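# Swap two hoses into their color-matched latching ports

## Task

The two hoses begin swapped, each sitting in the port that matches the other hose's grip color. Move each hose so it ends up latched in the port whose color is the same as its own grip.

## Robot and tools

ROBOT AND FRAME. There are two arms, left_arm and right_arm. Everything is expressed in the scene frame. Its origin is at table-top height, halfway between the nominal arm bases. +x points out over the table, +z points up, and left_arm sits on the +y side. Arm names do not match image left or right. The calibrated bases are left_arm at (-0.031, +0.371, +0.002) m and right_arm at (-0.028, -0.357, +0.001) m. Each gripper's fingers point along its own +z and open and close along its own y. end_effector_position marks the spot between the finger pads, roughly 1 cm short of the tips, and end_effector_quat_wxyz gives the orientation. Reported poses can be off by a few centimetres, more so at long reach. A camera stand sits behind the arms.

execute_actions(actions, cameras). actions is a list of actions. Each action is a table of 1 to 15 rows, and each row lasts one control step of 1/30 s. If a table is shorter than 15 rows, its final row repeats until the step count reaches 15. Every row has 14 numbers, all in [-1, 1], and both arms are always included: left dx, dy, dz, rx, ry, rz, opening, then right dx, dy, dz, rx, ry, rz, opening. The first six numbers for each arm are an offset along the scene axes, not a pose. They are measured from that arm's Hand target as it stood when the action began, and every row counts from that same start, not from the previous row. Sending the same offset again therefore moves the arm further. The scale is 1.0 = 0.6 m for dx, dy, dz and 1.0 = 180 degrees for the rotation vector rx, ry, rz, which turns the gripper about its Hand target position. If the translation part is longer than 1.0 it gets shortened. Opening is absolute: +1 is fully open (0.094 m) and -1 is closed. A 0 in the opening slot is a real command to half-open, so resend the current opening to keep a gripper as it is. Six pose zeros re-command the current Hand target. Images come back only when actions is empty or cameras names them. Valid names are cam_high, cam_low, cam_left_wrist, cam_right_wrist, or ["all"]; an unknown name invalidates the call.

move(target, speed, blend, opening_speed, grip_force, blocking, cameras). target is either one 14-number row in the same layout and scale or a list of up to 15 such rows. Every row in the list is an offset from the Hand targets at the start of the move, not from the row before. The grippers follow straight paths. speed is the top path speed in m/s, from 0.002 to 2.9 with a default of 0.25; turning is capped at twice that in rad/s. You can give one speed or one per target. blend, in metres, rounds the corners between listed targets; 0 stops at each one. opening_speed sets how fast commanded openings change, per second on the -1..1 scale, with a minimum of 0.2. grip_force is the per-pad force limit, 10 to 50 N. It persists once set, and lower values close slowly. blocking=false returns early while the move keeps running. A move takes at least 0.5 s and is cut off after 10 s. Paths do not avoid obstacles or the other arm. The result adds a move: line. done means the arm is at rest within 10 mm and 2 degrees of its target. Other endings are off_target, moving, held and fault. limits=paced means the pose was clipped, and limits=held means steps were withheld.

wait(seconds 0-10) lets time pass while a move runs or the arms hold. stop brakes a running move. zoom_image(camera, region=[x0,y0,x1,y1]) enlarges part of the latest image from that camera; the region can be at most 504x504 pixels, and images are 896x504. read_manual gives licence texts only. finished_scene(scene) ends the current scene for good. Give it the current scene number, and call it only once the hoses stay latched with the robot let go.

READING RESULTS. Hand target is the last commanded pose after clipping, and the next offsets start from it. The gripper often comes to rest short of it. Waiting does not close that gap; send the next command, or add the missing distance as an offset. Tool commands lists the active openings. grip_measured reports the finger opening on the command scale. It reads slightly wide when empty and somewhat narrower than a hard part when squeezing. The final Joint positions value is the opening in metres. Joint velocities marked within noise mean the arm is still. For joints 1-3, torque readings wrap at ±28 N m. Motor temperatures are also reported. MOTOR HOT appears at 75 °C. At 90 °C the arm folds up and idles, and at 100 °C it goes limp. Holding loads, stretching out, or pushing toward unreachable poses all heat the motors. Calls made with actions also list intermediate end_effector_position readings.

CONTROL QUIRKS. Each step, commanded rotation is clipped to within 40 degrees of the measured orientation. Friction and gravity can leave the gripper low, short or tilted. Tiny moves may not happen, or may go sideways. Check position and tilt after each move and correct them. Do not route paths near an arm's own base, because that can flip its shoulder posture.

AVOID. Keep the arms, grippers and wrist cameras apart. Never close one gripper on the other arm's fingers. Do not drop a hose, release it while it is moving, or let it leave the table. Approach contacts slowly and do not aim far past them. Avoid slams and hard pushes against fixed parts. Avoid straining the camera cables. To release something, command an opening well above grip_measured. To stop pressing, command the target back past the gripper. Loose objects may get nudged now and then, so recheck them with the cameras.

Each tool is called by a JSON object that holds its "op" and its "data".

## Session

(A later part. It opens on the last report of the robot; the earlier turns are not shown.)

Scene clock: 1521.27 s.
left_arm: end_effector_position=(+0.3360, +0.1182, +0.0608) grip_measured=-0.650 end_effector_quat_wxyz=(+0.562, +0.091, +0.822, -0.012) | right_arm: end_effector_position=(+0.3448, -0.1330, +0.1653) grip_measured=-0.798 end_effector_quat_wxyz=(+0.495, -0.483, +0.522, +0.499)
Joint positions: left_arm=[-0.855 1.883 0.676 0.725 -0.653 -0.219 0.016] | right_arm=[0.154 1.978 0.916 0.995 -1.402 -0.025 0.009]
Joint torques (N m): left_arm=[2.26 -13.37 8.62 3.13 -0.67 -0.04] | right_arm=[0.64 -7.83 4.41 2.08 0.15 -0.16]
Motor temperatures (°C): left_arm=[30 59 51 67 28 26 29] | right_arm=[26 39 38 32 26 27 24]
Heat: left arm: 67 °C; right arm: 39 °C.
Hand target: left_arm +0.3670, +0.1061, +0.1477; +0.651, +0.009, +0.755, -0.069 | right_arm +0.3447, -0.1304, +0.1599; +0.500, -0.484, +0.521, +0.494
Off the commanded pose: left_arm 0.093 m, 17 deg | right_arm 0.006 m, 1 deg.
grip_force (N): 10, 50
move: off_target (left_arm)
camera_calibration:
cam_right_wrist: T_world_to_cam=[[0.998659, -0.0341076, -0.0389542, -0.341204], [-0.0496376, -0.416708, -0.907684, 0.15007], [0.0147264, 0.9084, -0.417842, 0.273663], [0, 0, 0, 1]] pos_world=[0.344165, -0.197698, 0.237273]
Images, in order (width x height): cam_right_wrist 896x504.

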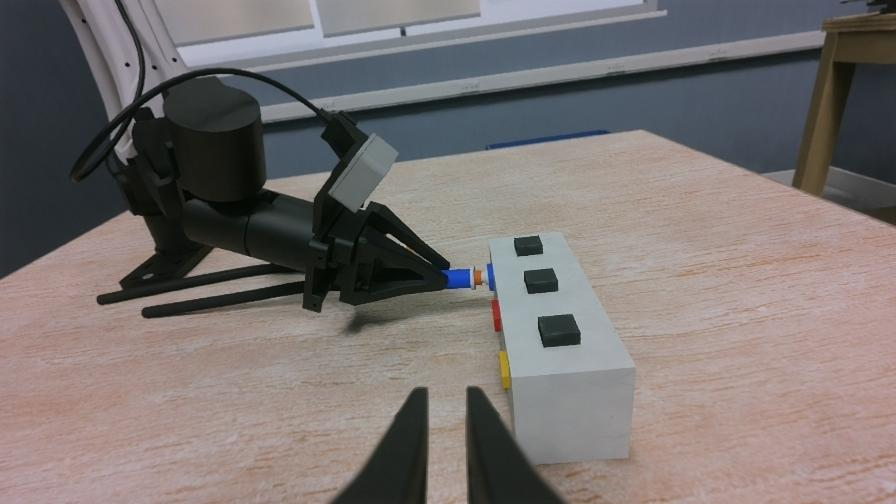

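{"op": "move", "data": {"target": [[0.01,0.0,0.008,0,-0.005,0,-0.9,0,0,0,0,0,0,-0.8],[0.06,-0.001,0.045,-0.01,-0.04,0,-0.9,0,0,0,0,0,0,-0.8],[0.1,-0.002,0.07,-0.02,-0.07,0,-0.9,0,0,0,0,0,0,-0.8]], "speed": 0.12, "grip_force": [50, 50], "cameras": ["cam_right_wrist", "cam_left_wrist"]}}

{"op": "zoom_image", "data": {"camera": "cam_right_wrist", "region": [380, 220, 540, 320]}}

Scene clock: 1531.83 s.
left_arm: end_effector_position=(+0.3429, +0.1198, +0.0640) grip_measured=-0.671 end_effector_quat_wxyz=(+0.558, +0.130, +0.819, -0.013) | right_arm: end_effector_position=(+0.3448, -0.1330, +0.1653) grip_measured=-0.798 end_effector_quat_wxyz=(+0.495, -0.483, +0.522, +0.499)
Joint positions: left_arm=[-0.814 1.864 0.673 0.728 -0.569 -0.13 0.015] | right_arm=[0.154 1.978 0.916 0.995 -1.402 -0.025 0.009]
Joint torques (N m): left_arm=[8.01 -9.16 12.78 4.99 -0.72 0.19] | right_arm=[0.65 -7.84 4.4 2.08 0.15 -0.17]
Motor temperatures (°C): left_arm=[30 64 52 69 29 26 29] | right_arm=[26 40 38 32 26 27 24]
Heat: left arm: 69 °C; right arm: 40 °C.
Hand target: left_arm +0.4271, +0.1049, +0.1898; +0.730, -0.004, +0.677, -0.092 | right_arm +0.3447, -0.1304, +0.1599; +0.500, -0.484, +0.521, +0.494
Off the commanded pose: left_arm 0.152 m, 31 deg | right_arm 0.006 m, 1 deg.
move: off_target (left_arm)
camera_calibration:
cam_left_wrist: T_world_to_cam=[[-0.238557, -0.964097, -0.116652, 0.202513], [-0.687499, 0.252499, -0.680874, 0.287225], [0.685883, -0.0822293, -0.723051, -0.0913393], [0, 0, 0, 1]] pos_world=[0.308426, 0.115207, 0.153144]
cam_right_wrist: T_world_to_cam=[[0.998659, -0.0341076, -0.0389542, -0.341204], [-0.0496376, -0.416708, -0.907684, 0.15007], [0.0147264, 0.9084, -0.417842, 0.273663], [0, 0, 0, 1]] pos_world=[0.344165, -0.197698, 0.237273]
Images, in order (width x height): cam_left_wrist 896x504, cam_right_wrist 896x504.

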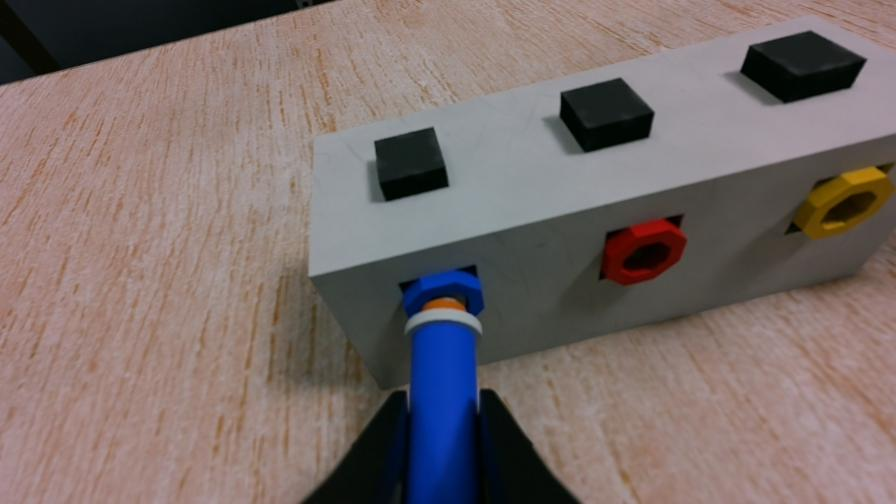

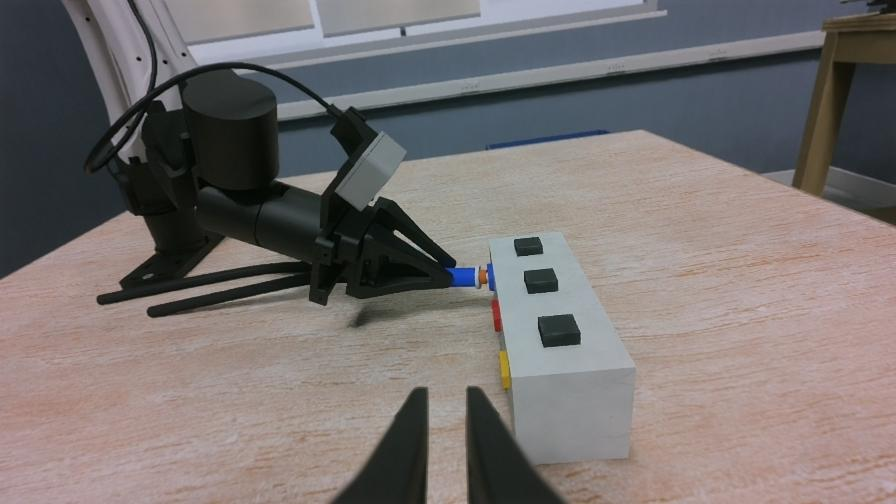

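Scaled by 3.150.

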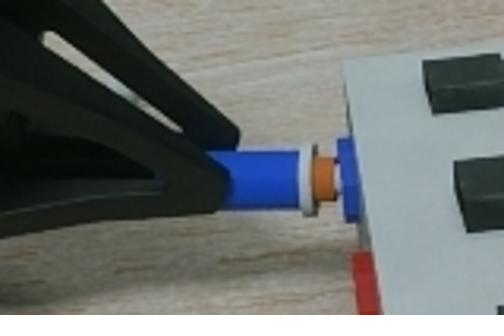

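{"op": "move", "data": {"target": [[0.035,-0.035,0.05,-0.01,-0.03,0,-0.9,0,0,0,0,0,0,-0.8]], "speed": 0.15, "cameras": ["cam_right_wrist", "cam_left_wrist"]}}

{"op": "zoom_image", "data": {"camera": "cam_right_wrist", "region": [380, 220, 540, 320]}}

Scene clock: 1537.60 s.
left_arm: end_effector_position=(+0.3434, +0.1201, +0.0646) grip_measured=-0.671 end_effector_quat_wxyz=(+0.556, +0.140, +0.819, -0.009) | right_arm: end_effector_position=(+0.3448, -0.1330, +0.1653) grip_measured=-0.798 end_effector_quat_wxyz=(+0.495, -0.483, +0.522, +0.499)
Joint positions: left_arm=[-0.809 1.858 0.674 0.717 -0.559 -0.109 0.015] | right_arm=[0.154 1.978 0.916 0.995 -1.402 -0.025 0.009]
Joint torques (N m): left_arm=[6.64 -9.35 17.01 5.29 -0.93 0.22] | right_arm=[0.66 -7.84 4.38 2.08 0.16 -0.17]
Motor temperatures (°C): left_arm=[30 63 55 75 29 26 29] | right_arm=[26 40 38 32 26 27 24]
Heat: left arm: 75 °C; right arm: 40 °C. Fold the left arm in close to its base, or ease its load, before you think long.
Hand target: left_arm +0.4480, +0.0839, +0.2196; +0.761, -0.011, +0.640, -0.102 | right_arm +0.3447, -0.1304, +0.1599; +0.500, -0.484, +0.521, +0.494
Off the commanded pose: left_arm 0.191 m, 37 deg | right_arm 0.006 m, 1 deg.
MOTOR HOT: joint 4 (wrist pitch) of the left arm reports 75 °C; the controller's stop level is 90 °C. To cool a motor, set the load down, stop pushing, or move to a pose that needs little force.
move: off_target (left_arm)
camera_calibration:
cam_left_wrist: T_world_to_cam=[[-0.250593, -0.958825, -0.133631, 0.207491], [-0.685444, 0.273208, -0.674926, 0.284309], [0.683645, -0.0775355, -0.725685, -0.0907654], [0, 0, 0, 1]] pos_world=[0.308925, 0.114235, 0.153748]
cam_right_wrist: T_world_to_cam=[[0.998659, -0.0341076, -0.0389542, -0.341204], [-0.0496376, -0.416708, -0.907684, 0.15007], [0.0147264, 0.9084, -0.417842, 0.273663], [0, 0, 0, 1]] pos_world=[0.344165, -0.197698, 0.237273]
Images, in order (width x height): cam_left_wrist 896x504, cam_right_wrist 896x504.

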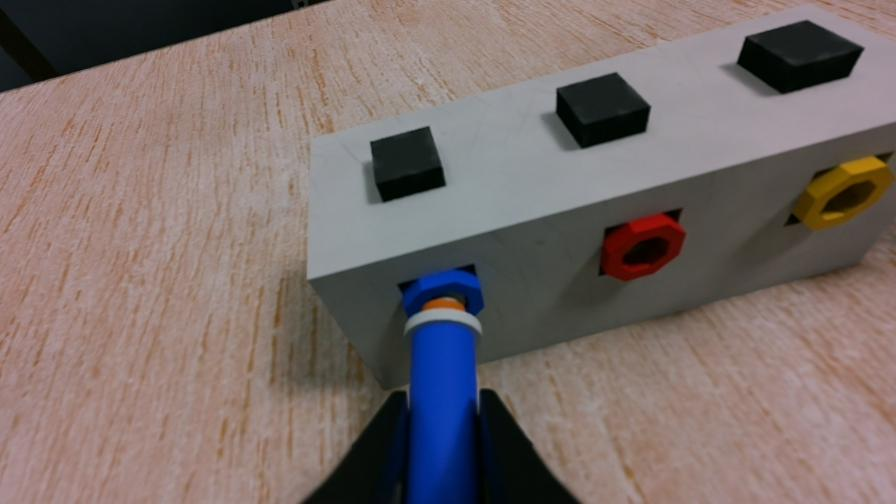

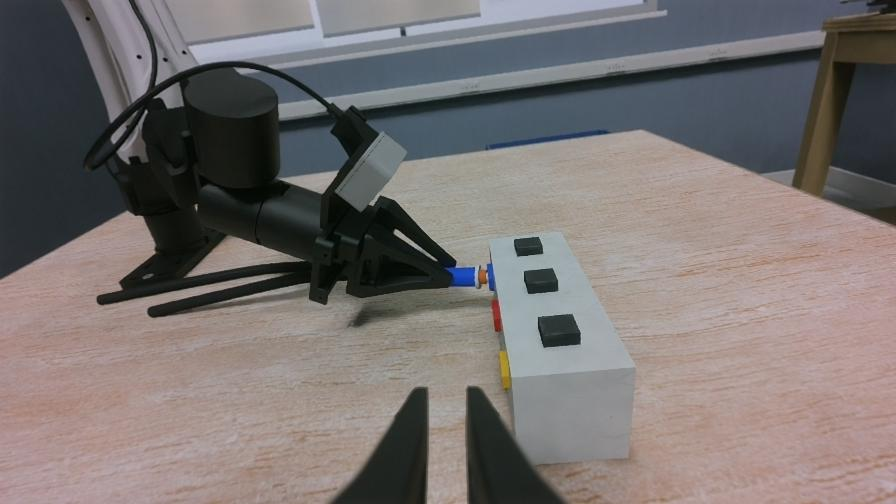

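Scaled by 3.150.

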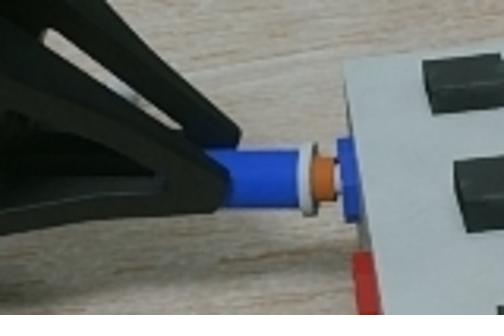

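{"op": "move", "data": {"target": [[0.0,0.0,0.0,-0.108,0.043,-0.02,-0.9,0,0,0,0,0,0,-0.8]], "speed": 0.3, "cameras": ["cam_right_wrist", "cam_left_wrist"]}}

Scene clock: 1579.33 s.
left_arm: end_effector_position=(+0.2122, +0.3740, +0.1193) grip_measured=-0.898 end_effector_quat_wxyz=(+0.625, -0.011, +0.781, +0.000) | right_arm: end_effector_position=(+0.3448, -0.1330, +0.1653) grip_measured=-0.798 end_effector_quat_wxyz=(+0.495, -0.483, +0.522, +0.499)
Joint positions: left_arm=[-0.003 -0.01 -0.006 -0.226 -0.005 -0.016 0.005] | right_arm=[0.154 1.978 0.916 0.995 -1.402 -0.025 0.009]
Joint torques (N m): left_arm=[0.47 0.09 -0.03 0.07 0.08 0.02] | right_arm=[0.64 -7.83 4.41 2.09 0.16 -0.17]
Motor temperatures (°C): left_arm=[30 52 51 61 28 26 29] | right_arm=[26 41 37 34 26 27 24]
Heat: left arm: 61 °C; right arm: 41 °C.
Hand target: left_arm +0.2122, +0.3740, +0.1193; +0.625, -0.011, +0.781, +0.000 (not the last commanded pose) | right_arm +0.3447, -0.1304, +0.1599; +0.500, -0.484, +0.521, +0.494
Tool commands: left_gripper/opening=-0.898339 right_gripper/opening=-0.8
Off the commanded pose: right_arm 0.006 m, 1 deg.
OVER-TEMPERATURE FAULT: ARM FOLDED TO REST. Before this call, joint 4 (wrist pitch) of the left arm reached 90 °C. The left arm's motors are now idle, so it may still sink, and the gripper idles too, so what it holds may stay or slip. The left arm ran none of this call's commands. The stop is over, but the left arm and its gripper will run no more commands in this scene. This fault puts only its own arm into a fault stop.
move: fault (left_arm)
camera_calibration:
cam_left_wrist: T_world_to_cam=[[0.00538319, -0.999806, 0.018925, 0.368248], [-0.601878, -0.0183529, -0.798377, 0.267999], [0.79857, -0.00709276, -0.601861, -0.00731448], [0, 0, 0, 1]] pos_world=[0.165162, 0.373043, 0.202593]
cam_right_wrist: T_world_to_cam=[[0.998659, -0.0341076, -0.0389542, -0.341204], [-0.0496376, -0.416708, -0.907684, 0.15007], [0.0147264, 0.9084, -0.417842, 0.273663], [0, 0, 0, 1]] pos_world=[0.344165, -0.197698, 0.237273]
Images, in order (width x height): cam_left_wrist 896x504, cam_right_wrist 896x504.

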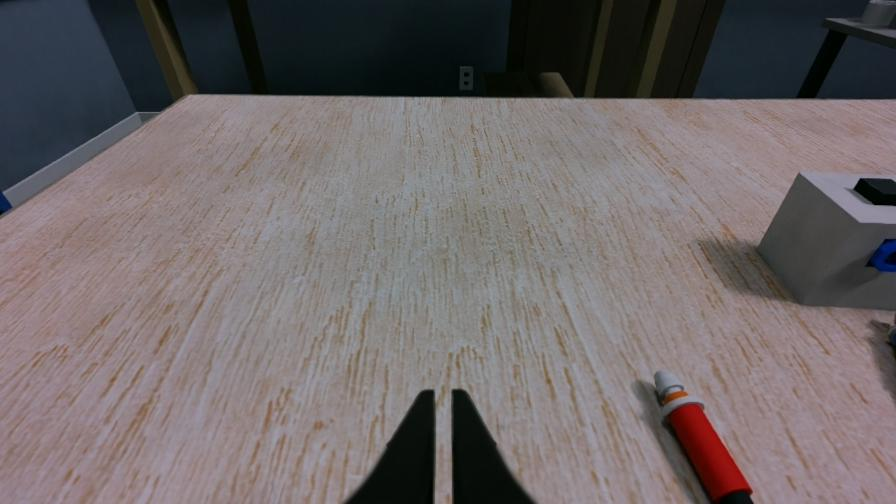

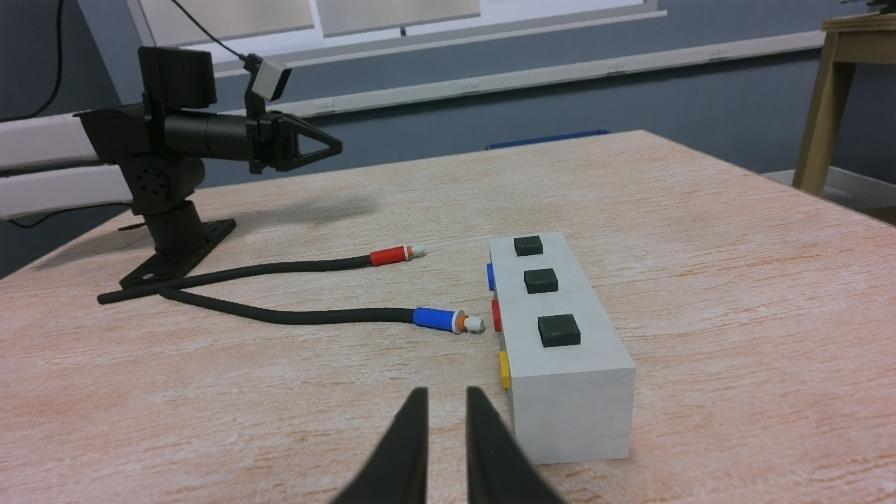

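{"op": "execute_actions", "data": {"actions": [], "cameras": ["cam_high", "cam_right_wrist"]}}

{"op": "zoom_image", "data": {"camera": "cam_high", "region": [380, 200, 680, 400]}}

{"op": "zoom_image", "data": {"camera": "cam_right_wrist", "region": [80, 220, 560, 380]}}

Scene clock: 1618.07 s.
left_arm: end_effector_position=(+0.2122, +0.3740, +0.1193) grip_measured=-0.898 end_effector_quat_wxyz=(+0.625, -0.011, +0.781, +0.000) | right_arm: end_effector_position=(+0.3448, -0.1330, +0.1653) grip_measured=-0.798 end_effector_quat_wxyz=(+0.495, -0.483, +0.522, +0.499)
Joint positions: left_arm=[-0.003 -0.01 -0.006 -0.226 -0.005 -0.016 0.005] | right_arm=[0.154 1.978 0.916 0.995 -1.402 -0.025 0.009]
Joint velocities: within noise
Joint torques (N m): left_arm=[0.49 0.09 -0.02 0.07 0.09 0.02] | right_arm=[0.65 -7.83 4.42 2.09 0.16 -0.17]
Motor temperatures (°C): left_arm=[30 48 47 52 28 26 28] | right_arm=[26 41 37 35 26 27 24]
Heat: left arm: 52 °C; right arm: 41 °C.
Hand target: left_arm +0.2122, +0.3740, +0.1193; +0.625, -0.011, +0.781, +0.000 (not the last commanded pose) | right_arm +0.3447, -0.1304, +0.1599; +0.500, -0.484, +0.521, +0.494
Tool commands: left_gripper/opening=-0.898339 right_gripper/opening=-0.8
Off the commanded pose: right_arm 0.006 m, 1 deg.
OVER-TEMPERATURE FAULT: ARM FOLDED TO REST. As an earlier result told, the left arm's stop is over, but it will run no more commands in this scene.
camera_calibration:
cam_right_wrist: T_world_to_cam=[[0.998659, -0.0341076, -0.0389542, -0.341204], [-0.0496376, -0.416708, -0.907684, 0.15007], [0.0147264, 0.9084, -0.417842, 0.273663], [0, 0, 0, 1]] pos_world=[0.344165, -0.197698, 0.237273]
Images, in order (width x height): cam_high 896x504, cam_right_wrist 896x504.

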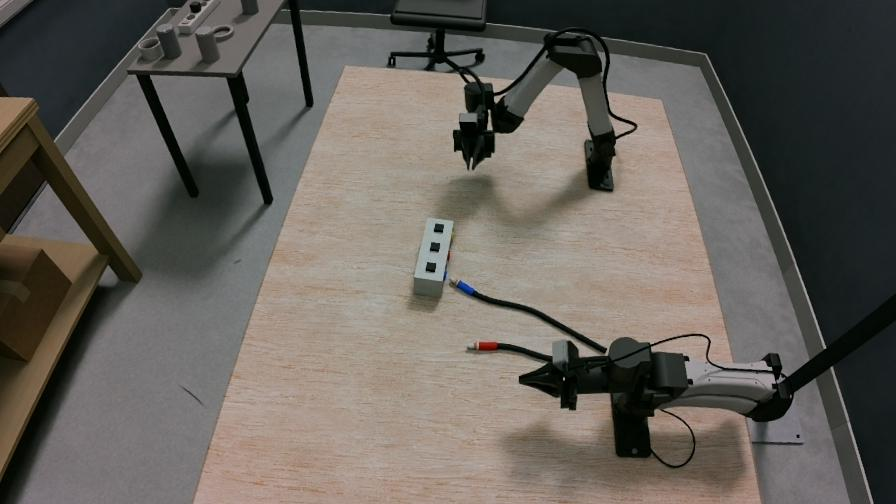

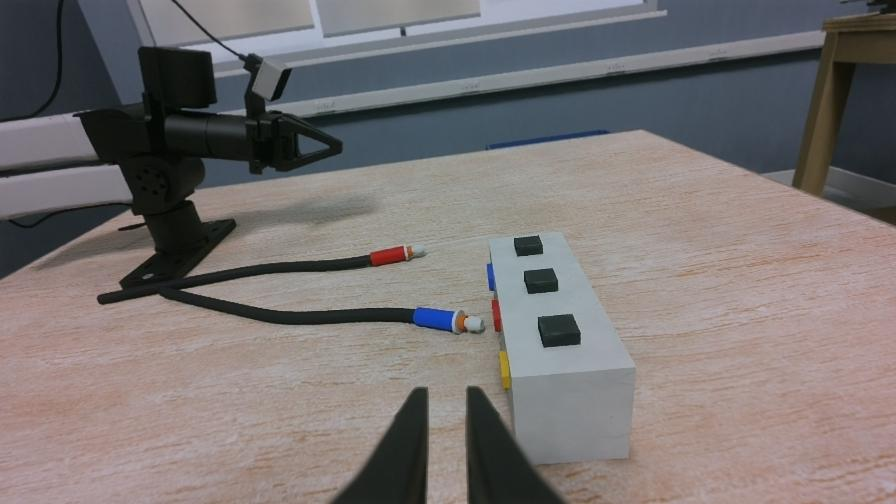

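Scaled by 1.680.

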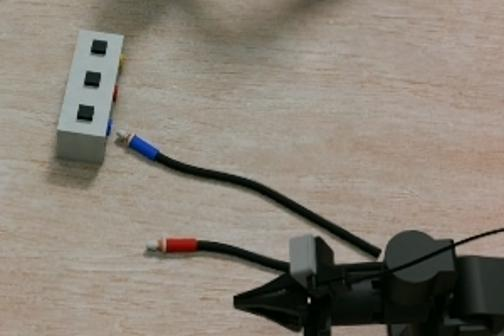

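Scaled by 1.050.

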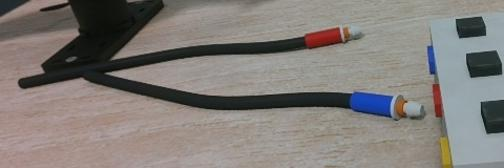

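{"op": "move", "data": {"target": [[0,0,0,0,0,0,-0.9,-0.125,0.1,0.18,0,0,0,-0.2],[0,0,0,0,0,0,-0.9,-0.125,0.184,0.16,-0.3445,-0.3734,0.086,-0.2]], "speed": 0.2, "cameras": ["cam_right_wrist"]}}

Scene clock: 1663.23 s.
left_arm: end_effector_position=(+0.2122, +0.3740, +0.1193) grip_measured=-0.898 end_effector_quat_wxyz=(+0.625, -0.011, +0.781, +0.000) | right_arm: end_effector_position=(+0.2693, -0.0225, +0.2532) grip_measured=-0.202 end_effector_quat_wxyz=(-0.328, +0.895, -0.284, +0.103)
Joint positions: left_arm=[-0.003 -0.01 -0.006 -0.226 -0.005 -0.016 0.005] | right_arm=[0.824 1.665 1.687 -0.897 -0.1 -1.686 0.038]
Joint torques (N m): left_arm=[0.49 0.08 -0.02 0.08 0.08 0.02] | right_arm=[0.42 -6.46 9.68 1.59 -0.02 -0.08]
Motor temperatures (°C): left_arm=[30 46 44 46 28 26 28] | right_arm=[26 42 38 35 26 27 24]
Heat: left arm: 46 °C; right arm: 42 °C.
Hand target: left_arm +0.2122, +0.3740, +0.1193; +0.625, -0.011, +0.781, +0.000 | right_arm +0.2698, -0.0200, +0.2560; -0.324, +0.898, -0.277, +0.105
Tool commands: left_gripper/opening=-0.898339 right_gripper/opening=-0.2
Off the commanded pose: right_arm 0.004 m, 1 deg.
OVER-TEMPERATURE FAULT: ARM FOLDED TO REST. As an earlier result told, the left arm's stop is over, but it will run no more commands in this scene. The left arm ran none of this call's commands.
move: fault (left_arm)
camera_calibration:
cam_right_wrist: T_world_to_cam=[[0.438894, 0.625748, 0.644834, -0.26612], [0.597146, -0.739368, 0.311048, -0.217912], [0.671407, 0.248543, -0.698168, 0.0904775], [0, 0, 0, 1]] pos_world=[0.186177, -0.0170807, 0.302553]
Images, in order (width x height): cam_right_wrist 896x504.

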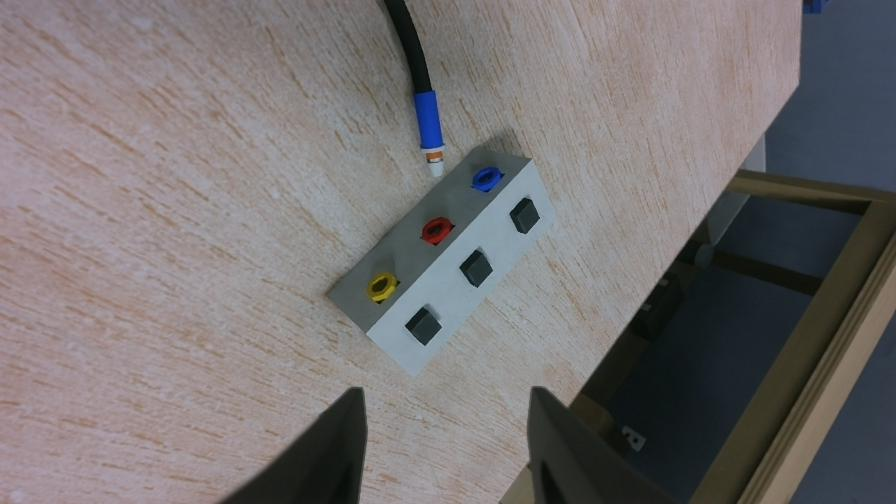

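{"op": "move", "data": {"target": [[0,0,0,0,0,0,-0.9,0.08,0.21,-0.18,0,0,0.03,-0.45]], "speed": 0.15, "cameras": ["cam_right_wrist"]}}

Scene clock: 1684.60 s.
left_arm: end_effector_position=(+0.2122, +0.3740, +0.1193) grip_measured=-0.898 end_effector_quat_wxyz=(+0.625, -0.011, +0.781, +0.000) | right_arm: end_effector_position=(+0.3146, +0.0965, +0.1407) grip_measured=-0.449 end_effector_quat_wxyz=(-0.315, +0.913, -0.245, +0.083)
Joint positions: left_arm=[-0.003 -0.01 -0.006 -0.226 -0.005 -0.016 0.005] | right_arm=[0.914 2.149 1.91 -0.673 -0.096 -1.69 0.026]
Joint torques (N m): left_arm=[0.49 0.09 -0.02 0.08 0.08 0.02] | right_arm=[0.49 -10.84 9.78 1.9 -0.05 -0.09]
Motor temperatures (°C): left_arm=[30 45 44 44 28 26 28] | right_arm=[26 42 43 33 26 27 24]
Heat: left arm: 45 °C; right arm: 43 °C.
Hand target: left_arm +0.2122, +0.3740, +0.1193; +0.625, -0.011, +0.781, +0.000 | right_arm +0.3176, +0.1060, +0.1478; -0.329, +0.910, -0.235, +0.090
Tool commands: left_gripper/opening=-0.898339 right_gripper/opening=-0.45
Off the commanded pose: right_arm 0.012 m, 2 deg.
OVER-TEMPERATURE FAULT: ARM FOLDED TO REST. As an earlier result told, the left arm's stop is over, but it will run no more commands in this scene. The left arm ran none of this call's commands.
move: fault (left_arm), off_target (right_arm)
camera_calibration:
cam_right_wrist: T_world_to_cam=[[0.392321, 0.682731, 0.616411, -0.274807], [0.667062, -0.672589, 0.320395, -0.151658], [0.633335, 0.285487, -0.719294, -0.0366752], [0, 0, 0, 1]] pos_world=[0.232206, 0.0960861, 0.191604]
Images, in order (width x height): cam_right_wrist 896x504.

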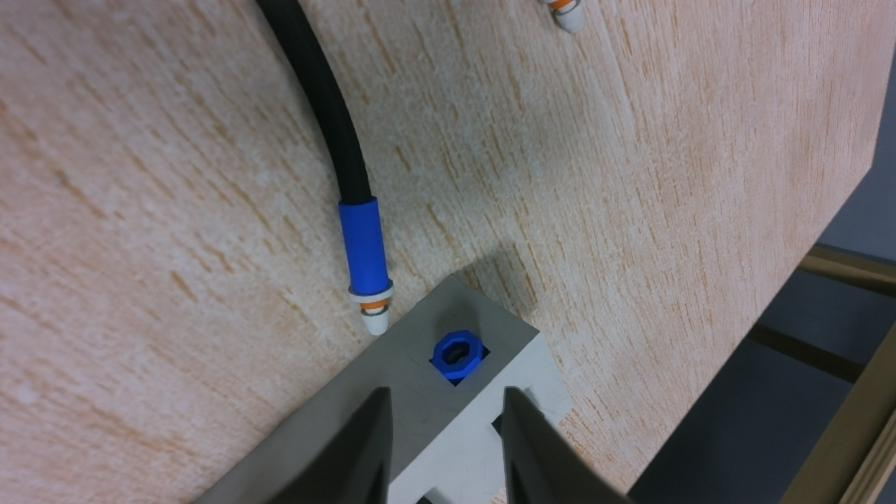

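{"op": "move", "data": {"target": [[0,0,0,0,0,0,-0.9,0.0065,0.019,-0.105,0,0,0,-0.4]], "speed": 0.1, "cameras": ["cam_right_wrist"]}}

Scene clock: 1695.20 s.
left_arm: end_effector_position=(+0.2122, +0.3740, +0.1193) grip_measured=-0.898 end_effector_quat_wxyz=(+0.625, -0.011, +0.781, +0.000) | right_arm: end_effector_position=(+0.3236, +0.1148, +0.0939) grip_measured=-0.401 end_effector_quat_wxyz=(-0.332, +0.908, -0.239, +0.089)
Joint positions: left_arm=[-0.003 -0.01 -0.006 -0.226 -0.005 -0.016 0.005] | right_arm=[0.921 2.223 1.82 -0.472 -0.096 -1.691 0.028]
Joint torques (N m): left_arm=[0.49 0.09 -0.03 0.07 0.08 0.02] | right_arm=[0.51 -11.23 6.11 2 0 -0.01]
Heat: left arm: 45 °C; right arm: 45 °C.
Hand target: left_arm +0.2122, +0.3740, +0.1193; +0.625, -0.011, +0.781, +0.000 | right_arm +0.3217, +0.1174, +0.0849; -0.329, +0.910, -0.235, +0.090
Tool commands: left_gripper/opening=-0.898339 right_gripper/opening=-0.4
Off the commanded pose: right_arm 0.010 m, 1 deg.
OVER-TEMPERATURE FAULT: ARM FOLDED TO REST. As an earlier result told, the left arm's stop is over, but it will run no more commands in this scene. The left arm ran none of this call's commands.
move: fault (left_arm)
camera_calibration:
cam_right_wrist: T_world_to_cam=[[0.372148, 0.66741, 0.645035, -0.256287], [0.664638, -0.676712, 0.316728, -0.128822], [0.64789, 0.310845, -0.695423, -0.0911087], [0, 0, 0, 1]] pos_world=[0.240025, 0.112194, 0.142756]
Images, in order (width x height): cam_right_wrist 896x504.

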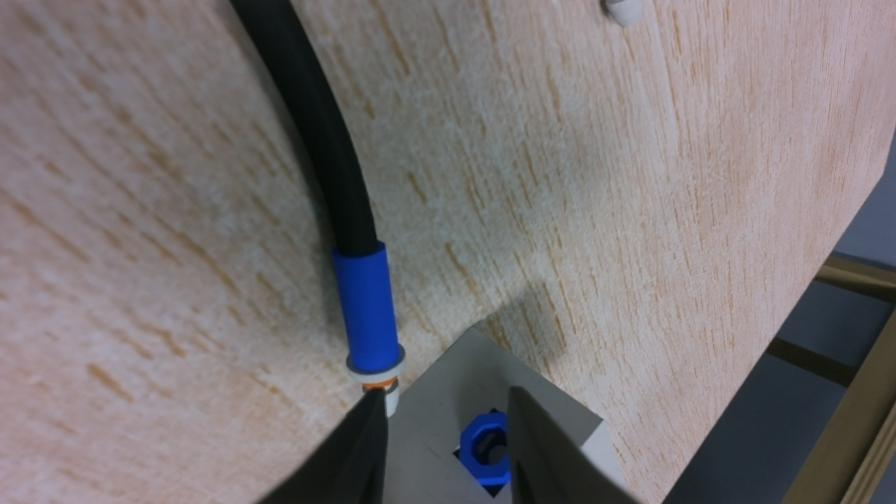

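{"op": "move", "data": {"target": [[0,0,0,0,0,0,-0.9,-0.041,0.072,0.03,0,0,0,-0.95],[0,0,0,0,0,0,-0.9,-0.041,0.072,-0.045,0,0,0,-0.95]], "speed": 0.1, "cameras": ["cam_right_wrist","cam_low"]}}

Scene clock: 1717.97 s.
left_arm: end_effector_position=(+0.2122, +0.3740, +0.1193) grip_measured=-0.898 end_effector_quat_wxyz=(+0.625, -0.011, +0.781, +0.000) | right_arm: end_effector_position=(+0.2962, +0.1600, +0.0659) grip_measured=-0.948 end_effector_quat_wxyz=(-0.330, +0.911, -0.231, +0.089)
Joint positions: left_arm=[-0.003 -0.01 -0.006 -0.226 -0.005 -0.016 0.005] | right_arm=[1.019 2.337 1.901 -0.437 -0.038 -1.631 0.002]
Joint torques (N m): left_arm=[0.47 0.09 -0.03 0.08 0.08 0.02] | right_arm=[-0.02 -12.1 6.2 2.04 0.04 0.11]
Motor temperatures (°C): left_arm=[29 44 43 41 28 26 27] | right_arm=[26 49 42 34 26 27 24]
Heat: left arm: 44 °C; right arm: 49 °C.
Hand target: left_arm +0.2122, +0.3740, +0.1193; +0.625, -0.011, +0.781, +0.000 | right_arm +0.2970, +0.1606, +0.0580; -0.329, +0.910, -0.235, +0.090
Tool commands: left_gripper/opening=-0.898339 right_gripper/opening=-0.95
Off the commanded pose: right_arm 0.008 m, 0 deg.
OVER-TEMPERATURE FAULT: ARM FOLDED TO REST. As an earlier result told, the left arm's stop is over, but it will run no more commands in this scene. The left arm ran none of this call's commands.
move: fault (left_arm)
camera_calibration:
cam_right_wrist: T_world_to_cam=[[0.359841, 0.676497, 0.642547, -0.255897], [0.673371, -0.664998, 0.323031, -0.0760341], [0.645822, 0.316433, -0.694827, -0.107254], [0, 0, 0, 1]] pos_world=[0.212548, 0.15649, 0.114464]
Images, in order (width x height): cam_low 896x504, cam_right_wrist 896x504.

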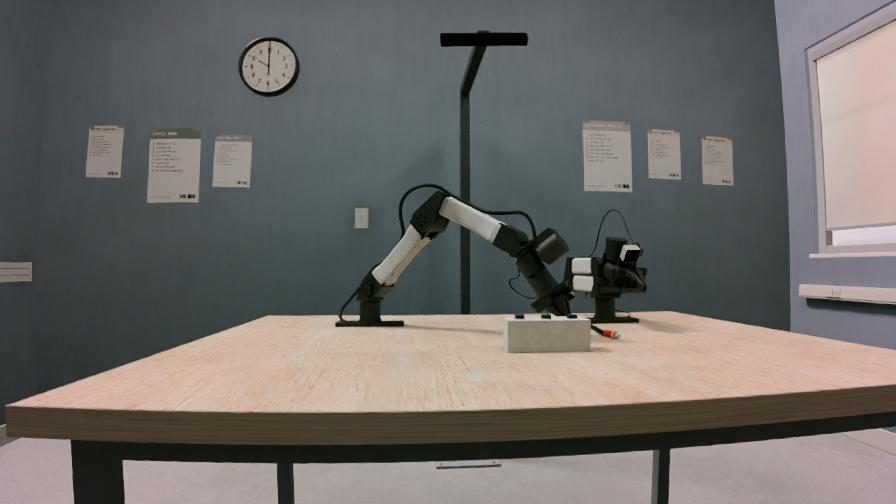

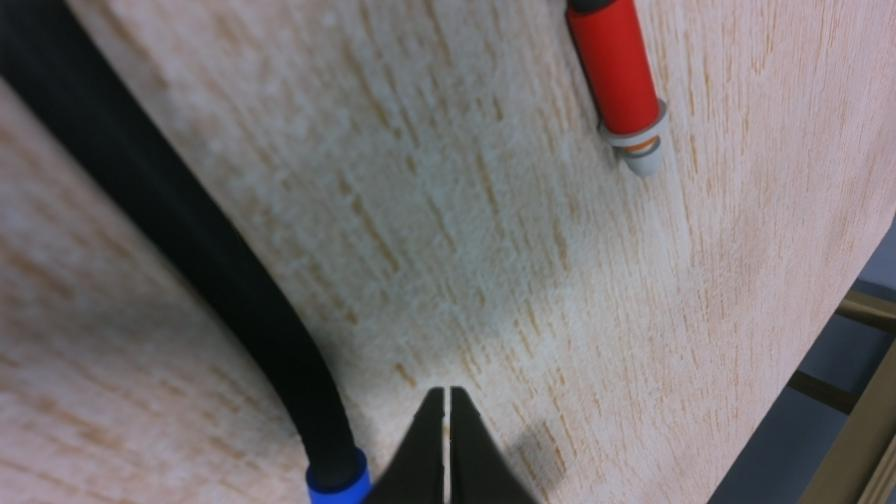

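{"op": "execute_actions", "data": {"actions": [], "cameras": ["cam_high", "cam_right_wrist"]}}

Scene clock: 1734.67 s.
left_arm: end_effector_position=(+0.2122, +0.3740, +0.1193) grip_measured=-0.898 end_effector_quat_wxyz=(+0.625, -0.011, +0.781, +0.000) | right_arm: end_effector_position=(+0.2962, +0.1601, +0.0660) grip_measured=-0.948 end_effector_quat_wxyz=(-0.330, +0.911, -0.231, +0.089)
Joint positions: left_arm=[-0.003 -0.01 -0.006 -0.226 -0.005 -0.016 0.005] | right_arm=[1.019 2.337 1.901 -0.437 -0.038 -1.631 0.002]
Joint velocities: within noise
Joint torques (N m): left_arm=[0.47 0.09 -0.03 0.07 0.08 0.02] | right_arm=[-0.01 -12.08 6.22 2.01 0.04 0.11]
Motor temperatures (°C): left_arm=[29 44 42 40 28 26 27] | right_arm=[26 49 41 34 26 27 24]
Heat: left arm: 44 °C; right arm: 49 °C.
Hand target: left_arm +0.2122, +0.3740, +0.1193; +0.625, -0.011, +0.781, +0.000 | right_arm +0.2970, +0.1606, +0.0580; -0.329, +0.910, -0.235, +0.090
Tool commands: left_gripper/opening=-0.898339 right_gripper/opening=-0.95
Off the commanded pose: right_arm 0.008 m, 0 deg.
OVER-TEMPERATURE FAULT: ARM FOLDED TO REST. As an earlier result told, the left arm's stop is over, but it will run no more commands in this scene.
camera_calibration:
cam_right_wrist: T_world_to_cam=[[0.359649, 0.676338, 0.642821, -0.255995], [0.673327, -0.665052, 0.323011, -0.0759798], [0.645974, 0.316658, -0.694582, -0.107312], [0, 0, 0, 1]] pos_world=[0.212549, 0.15659, 0.114564]
Images, in order (width x height): cam_high 896x504, cam_right_wrist 896x504.

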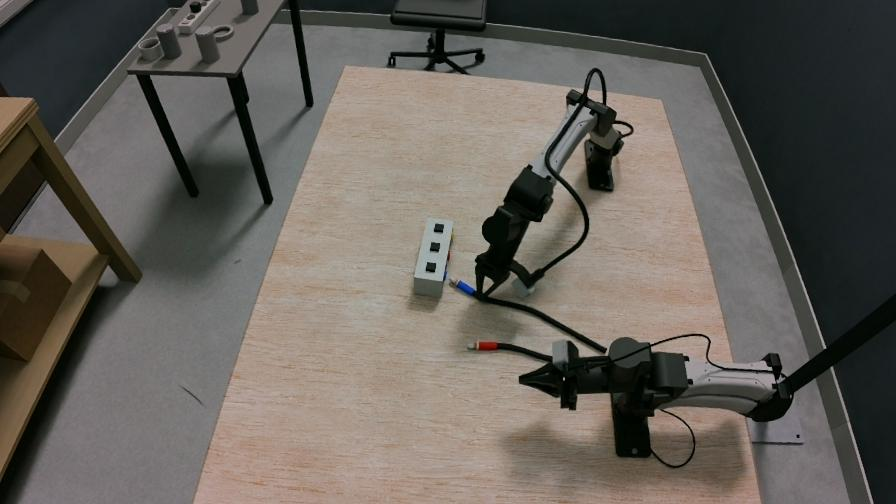

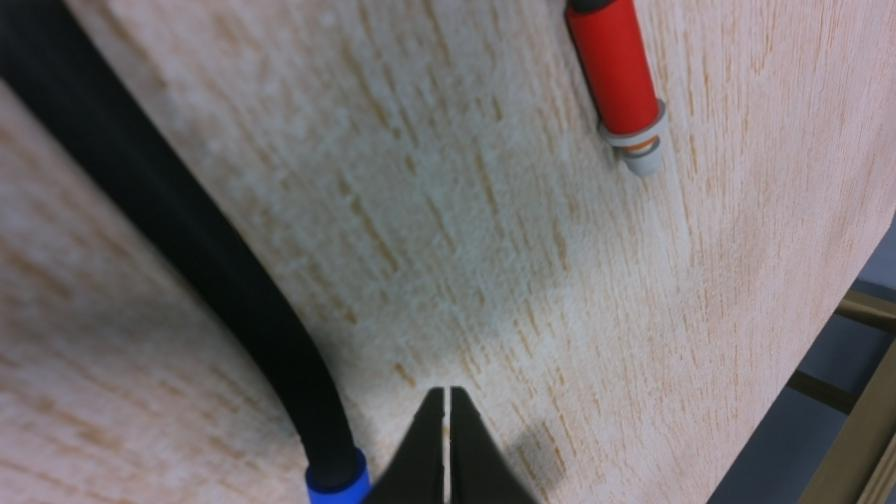

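{"op": "move", "data": {"target": [0,0,0,0,0,0,-0.9, 0,0.008,-0.018,0,0,0,-0.95], "speed": 0.06}}

{"op": "wait", "data": {"seconds": 0.1, "cameras": ["cam_right_wrist"]}}

Scene clock: 1762.97 s.
left_arm: end_effector_position=(+0.2122, +0.3740, +0.1193) grip_measured=-0.898 end_effector_quat_wxyz=(+0.625, -0.011, +0.781, +0.000) | right_arm: end_effector_position=(+0.2984, +0.1624, +0.0562) grip_measured=-0.948 end_effector_quat_wxyz=(-0.330, +0.910, -0.233, +0.090)
Joint positions: left_arm=[-0.003 -0.01 -0.006 -0.226 -0.005 -0.016 0.005] | right_arm=[1.019 2.36 1.901 -0.415 -0.035 -1.628 0.002]
Joint torques (N m): left_arm=[0.47 0.09 -0.03 0.08 0.08 0.02] | right_arm=[0.44 -11.71 6.68 2 0.04 0.12]
Heat: left arm: 43 °C; right arm: 51 °C.
Hand target: left_arm +0.2122, +0.3740, +0.1193; +0.625, -0.011, +0.781, +0.000 | right_arm +0.2971, +0.1655, +0.0472; -0.329, +0.910, -0.235, +0.090
Tool commands: left_gripper/opening=-0.898339 right_gripper/opening=-0.95
Off the commanded pose: right_arm 0.010 m, 0 deg.
OVER-TEMPERATURE FAULT: ARM FOLDED TO REST. As an earlier result told, the left arm's stop is over, but it will run no more commands in this scene. The left arm ran none of this call's commands.
move: fault (left_arm)

Scene clock: 1763.07 s.
left_arm: end_effector_position=(+0.2122, +0.3740, +0.1193) grip_measured=-0.898 end_effector_quat_wxyz=(+0.625, -0.011, +0.781, +0.000) | right_arm: end_effector_position=(+0.2984, +0.1624, +0.0562) grip_measured=-0.948 end_effector_quat_wxyz=(-0.330, +0.910, -0.233, +0.090)
Joint positions: left_arm=[-0.003 -0.01 -0.006 -0.226 -0.005 -0.016 0.005] | right_arm=[1.019 2.36 1.901 -0.415 -0.035 -1.628 0.002]
Joint torques (N m): left_arm=[0.47 0.09 -0.03 0.07 0.08 0.02] | right_arm=[0.47 -11.73 6.68 2.02 0.04 0.12]
Heat: left arm: 43 °C; right arm: 51 °C.
Hand target: left_arm +0.2122, +0.3740, +0.1193; +0.625, -0.011, +0.781, +0.000 | right_arm +0.2970, +0.1654, +0.0472; -0.329, +0.910, -0.235, +0.090
Tool commands: left_gripper/opening=-0.898339 right_gripper/opening=-0.95
Off the commanded pose: right_arm 0.010 m, 0 deg.
OVER-TEMPERATURE FAULT: ARM FOLDED TO REST. As an earlier result told, the left arm's stop is over, but it will run no more commands in this scene.
wait: 0.10 s; no rest
camera_calibration:
cam_right_wrist: T_world_to_cam=[[0.36245, 0.674928, 0.64273, -0.252574], [0.670335, -0.667906, 0.323348, -0.0714332], [0.647519, 0.313647, -0.69451, -0.116155], [0, 0, 0, 1]] pos_world=[0.214642, 0.15919, 0.104764]
Images, in order (width x height): cam_right_wrist 896x504.

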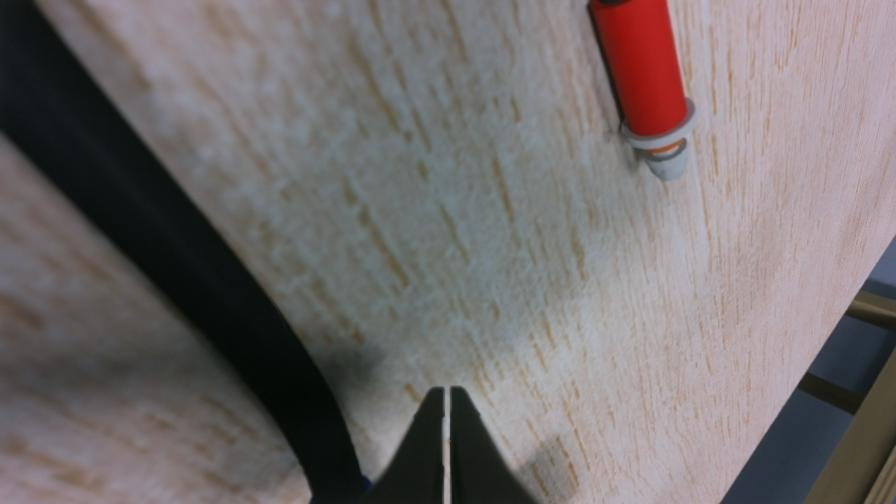

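{"op": "move", "data": {"target": [0,0,0,0,0,0,-0.9, 0,0.003,-0.021,0,0,0,-0.95], "speed": 0.05, "cameras": ["cam_right_wrist"]}}

Scene clock: 1765.87 s.
left_arm: end_effector_position=(+0.2122, +0.3740, +0.1193) grip_measured=-0.898 end_effector_quat_wxyz=(+0.625, -0.011, +0.781, +0.000) | right_arm: end_effector_position=(+0.3007, +0.1656, +0.0478) grip_measured=-0.948 end_effector_quat_wxyz=(-0.334, +0.909, -0.233, +0.092)
Joint positions: left_arm=[-0.003 -0.01 -0.006 -0.226 -0.005 -0.016 0.005] | right_arm=[1.019 2.38 1.896 -0.38 -0.033 -1.627 0.002]
Joint torques (N m): left_arm=[0.47 0.08 -0.02 0.08 0.08 0.02] | right_arm=[0.64 -11.75 5.85 2.03 0.04 0.12]
Heat: left arm: 43 °C; right arm: 51 °C.
Hand target: left_arm +0.2122, +0.3740, +0.1193; +0.625, -0.011, +0.781, +0.000 | right_arm +0.2970, +0.1673, +0.0347; -0.329, +0.910, -0.234, +0.090
Tool commands: left_gripper/opening=-0.898339 right_gripper/opening=-0.95
Off the commanded pose: right_arm 0.014 m, 1 deg.
OVER-TEMPERATURE FAULT: ARM FOLDED TO REST. As an earlier result told, the left arm's stop is over, but it will run no more commands in this scene. The left arm ran none of this call's commands.
move: fault (left_arm), off_target (right_arm)
camera_calibration:
cam_right_wrist: T_world_to_cam=[[0.360063, 0.669252, 0.649966, -0.248956], [0.667576, -0.6715, 0.321606, -0.0665379], [0.651688, 0.318104, -0.688559, -0.126874], [0, 0, 0, 1]] pos_world=[0.216742, 0.162293, 0.0958515]
Images, in order (width x height): cam_right_wrist 896x504.

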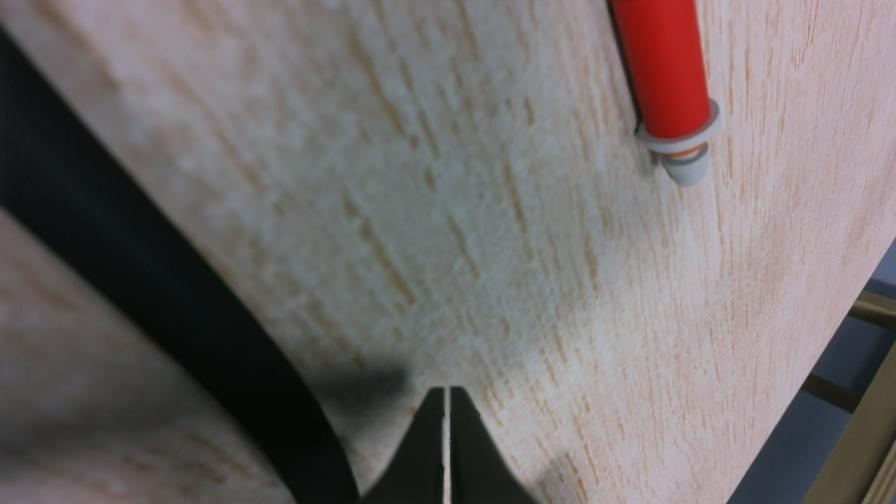

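{"op": "move", "data": {"target": [[0,0,0,0,0,0,-0.9, 0,0.003,-0.015,0,0,0,-0.95],[0,0,0,0,0,0,-0.9, 0,-0.055,-0.015,0,0,0,-0.95]], "speed": 0.04, "cameras": ["cam_right_wrist"]}}

Scene clock: 1770.60 s.
left_arm: end_effector_position=(+0.2122, +0.3740, +0.1193) grip_measured=-0.898 end_effector_quat_wxyz=(+0.625, -0.011, +0.781, +0.000) | right_arm: end_effector_position=(+0.3016, +0.1504, +0.0345) grip_measured=-0.949 end_effector_quat_wxyz=(-0.355, +0.900, -0.232, +0.100)
Joint positions: left_arm=[-0.003 -0.01 -0.006 -0.226 -0.005 -0.016 0.005] | right_arm=[1.002 2.322 1.706 -0.2 -0.041 -1.638 0.002]
Joint torques (N m): left_arm=[0.47 0.09 -0.02 0.07 0.08 0.02] | right_arm=[-1.13 -14.43 4.29 1.34 -0.13 -0.07]
Heat: left arm: 43 °C; right arm: 53 °C.
Hand target: left_arm +0.2122, +0.3740, +0.1193; +0.625, -0.011, +0.781, +0.000 | right_arm +0.2970, +0.1343, +0.0257; -0.329, +0.910, -0.234, +0.090
Tool commands: left_gripper/opening=-0.898339 right_gripper/opening=-0.95
Off the commanded pose: right_arm 0.019 m, 3 deg.
OVER-TEMPERATURE FAULT: ARM FOLDED TO REST. As an earlier result told, the left arm's stop is over, but it will run no more commands in this scene. The left arm ran none of this call's commands.
move: fault (left_arm), off_target (right_arm)
camera_calibration:
cam_right_wrist: T_world_to_cam=[[0.344393, 0.642051, 0.684955, -0.22279], [0.656534, -0.686226, 0.31314, -0.067266], [0.671086, 0.341853, -0.65786, -0.142242], [0, 0, 0, 1]] pos_world=[0.216346, 0.145508, 0.0800891]
Images, in order (width x height): cam_right_wrist 896x504.

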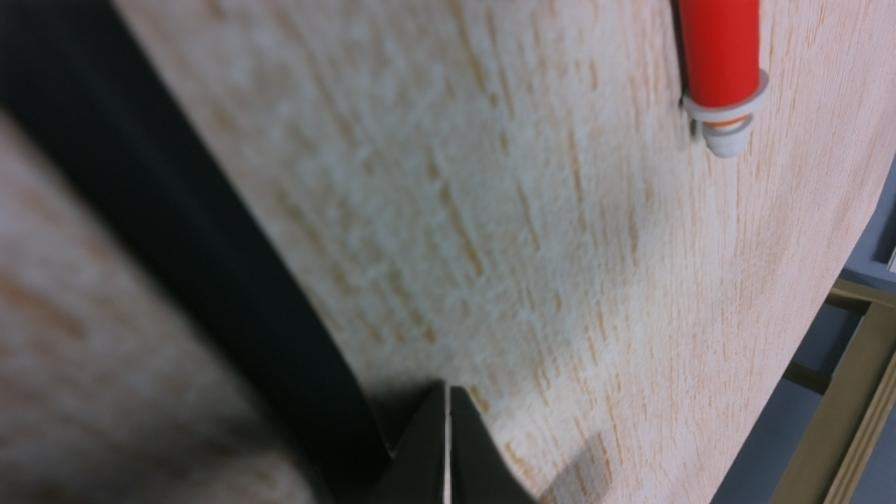

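{"op": "move", "data": {"target": [[0,0,0,0,0,0,-0.9, 0,0,0.01,0,0,0,-0.95],[0,0,0,0,0,0,-0.9, 0.008,-0.05,0.01,0,0,0,-0.95]], "speed": 0.04, "cameras": ["cam_right_wrist", "cam_high"]}}

Scene clock: 1776.67 s.
left_arm: end_effector_position=(+0.2122, +0.3740, +0.1193) grip_measured=-0.898 end_effector_quat_wxyz=(+0.625, -0.011, +0.781, +0.000) | right_arm: end_effector_position=(+0.3055, +0.1161, +0.0336) grip_measured=-0.949 end_effector_quat_wxyz=(-0.343, +0.904, -0.234, +0.098)
Joint positions: left_arm=[-0.003 -0.01 -0.006 -0.226 -0.005 -0.016 0.005] | right_arm=[0.955 2.239 1.577 -0.181 -0.069 -1.673 0.002]
Joint torques (N m): left_arm=[0.47 0.08 -0.02 0.07 0.08 0.02] | right_arm=[-1.06 -14.17 4.49 1.5 -0.16 -0.04]
Motor temperatures (°C): left_arm=[29 43 41 37 28 26 27] | right_arm=[26 56 40 34 26 27 24]
Heat: left arm: 43 °C; right arm: 56 °C.
Hand target: left_arm +0.2122, +0.3740, +0.1193; +0.625, -0.011, +0.781, +0.000 | right_arm +0.3018, +0.1043, +0.0316; -0.329, +0.910, -0.235, +0.090
Tool commands: left_gripper/opening=-0.898339 right_gripper/opening=-0.95
Off the commanded pose: right_arm 0.012 m, 2 deg.
OVER-TEMPERATURE FAULT: ARM FOLDED TO REST. As an earlier result told, the left arm's stop is over, but it will run no more commands in this scene. The left arm ran none of this call's commands.
move: fault (left_arm), off_target (right_arm)
camera_calibration:
cam_right_wrist: T_world_to_cam=[[0.354005, 0.656581, 0.66602, -0.205475], [0.658855, -0.680504, 0.320662, -0.094769], [0.66377, 0.325295, -0.673493, -0.129051], [0, 0, 0, 1]] pos_world=[0.220838, 0.1124, 0.0803249]
Images, in order (width x height): cam_high 896x504, cam_right_wrist 896x504.

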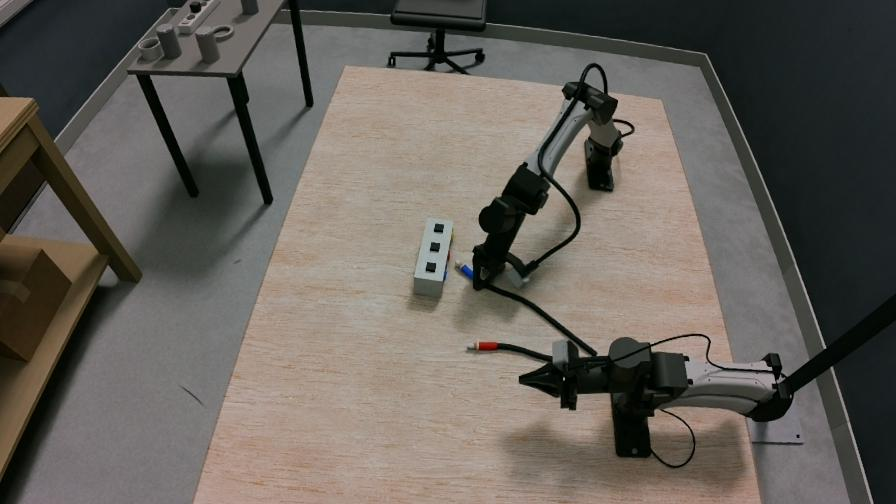

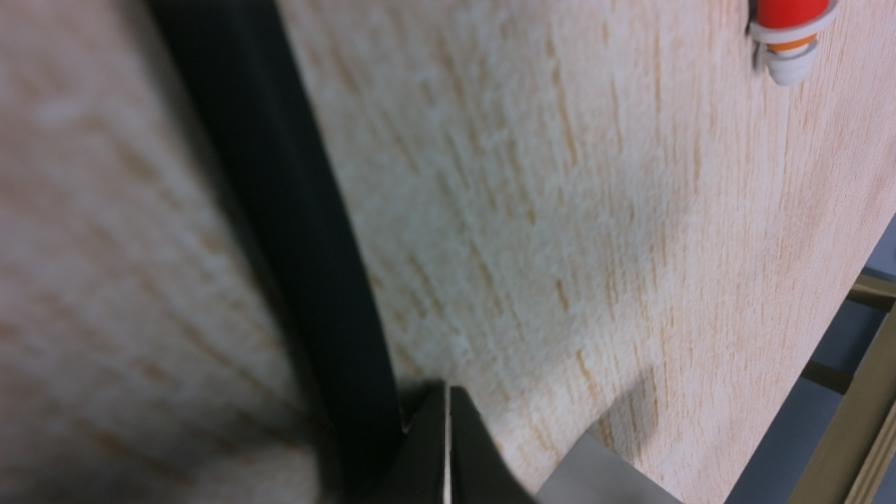

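{"op": "zoom_image", "data": {"camera": "cam_high", "region": [400, 200, 560, 320]}}

Scaled by 3.150.

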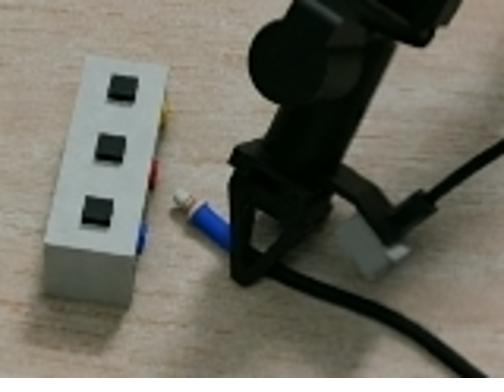

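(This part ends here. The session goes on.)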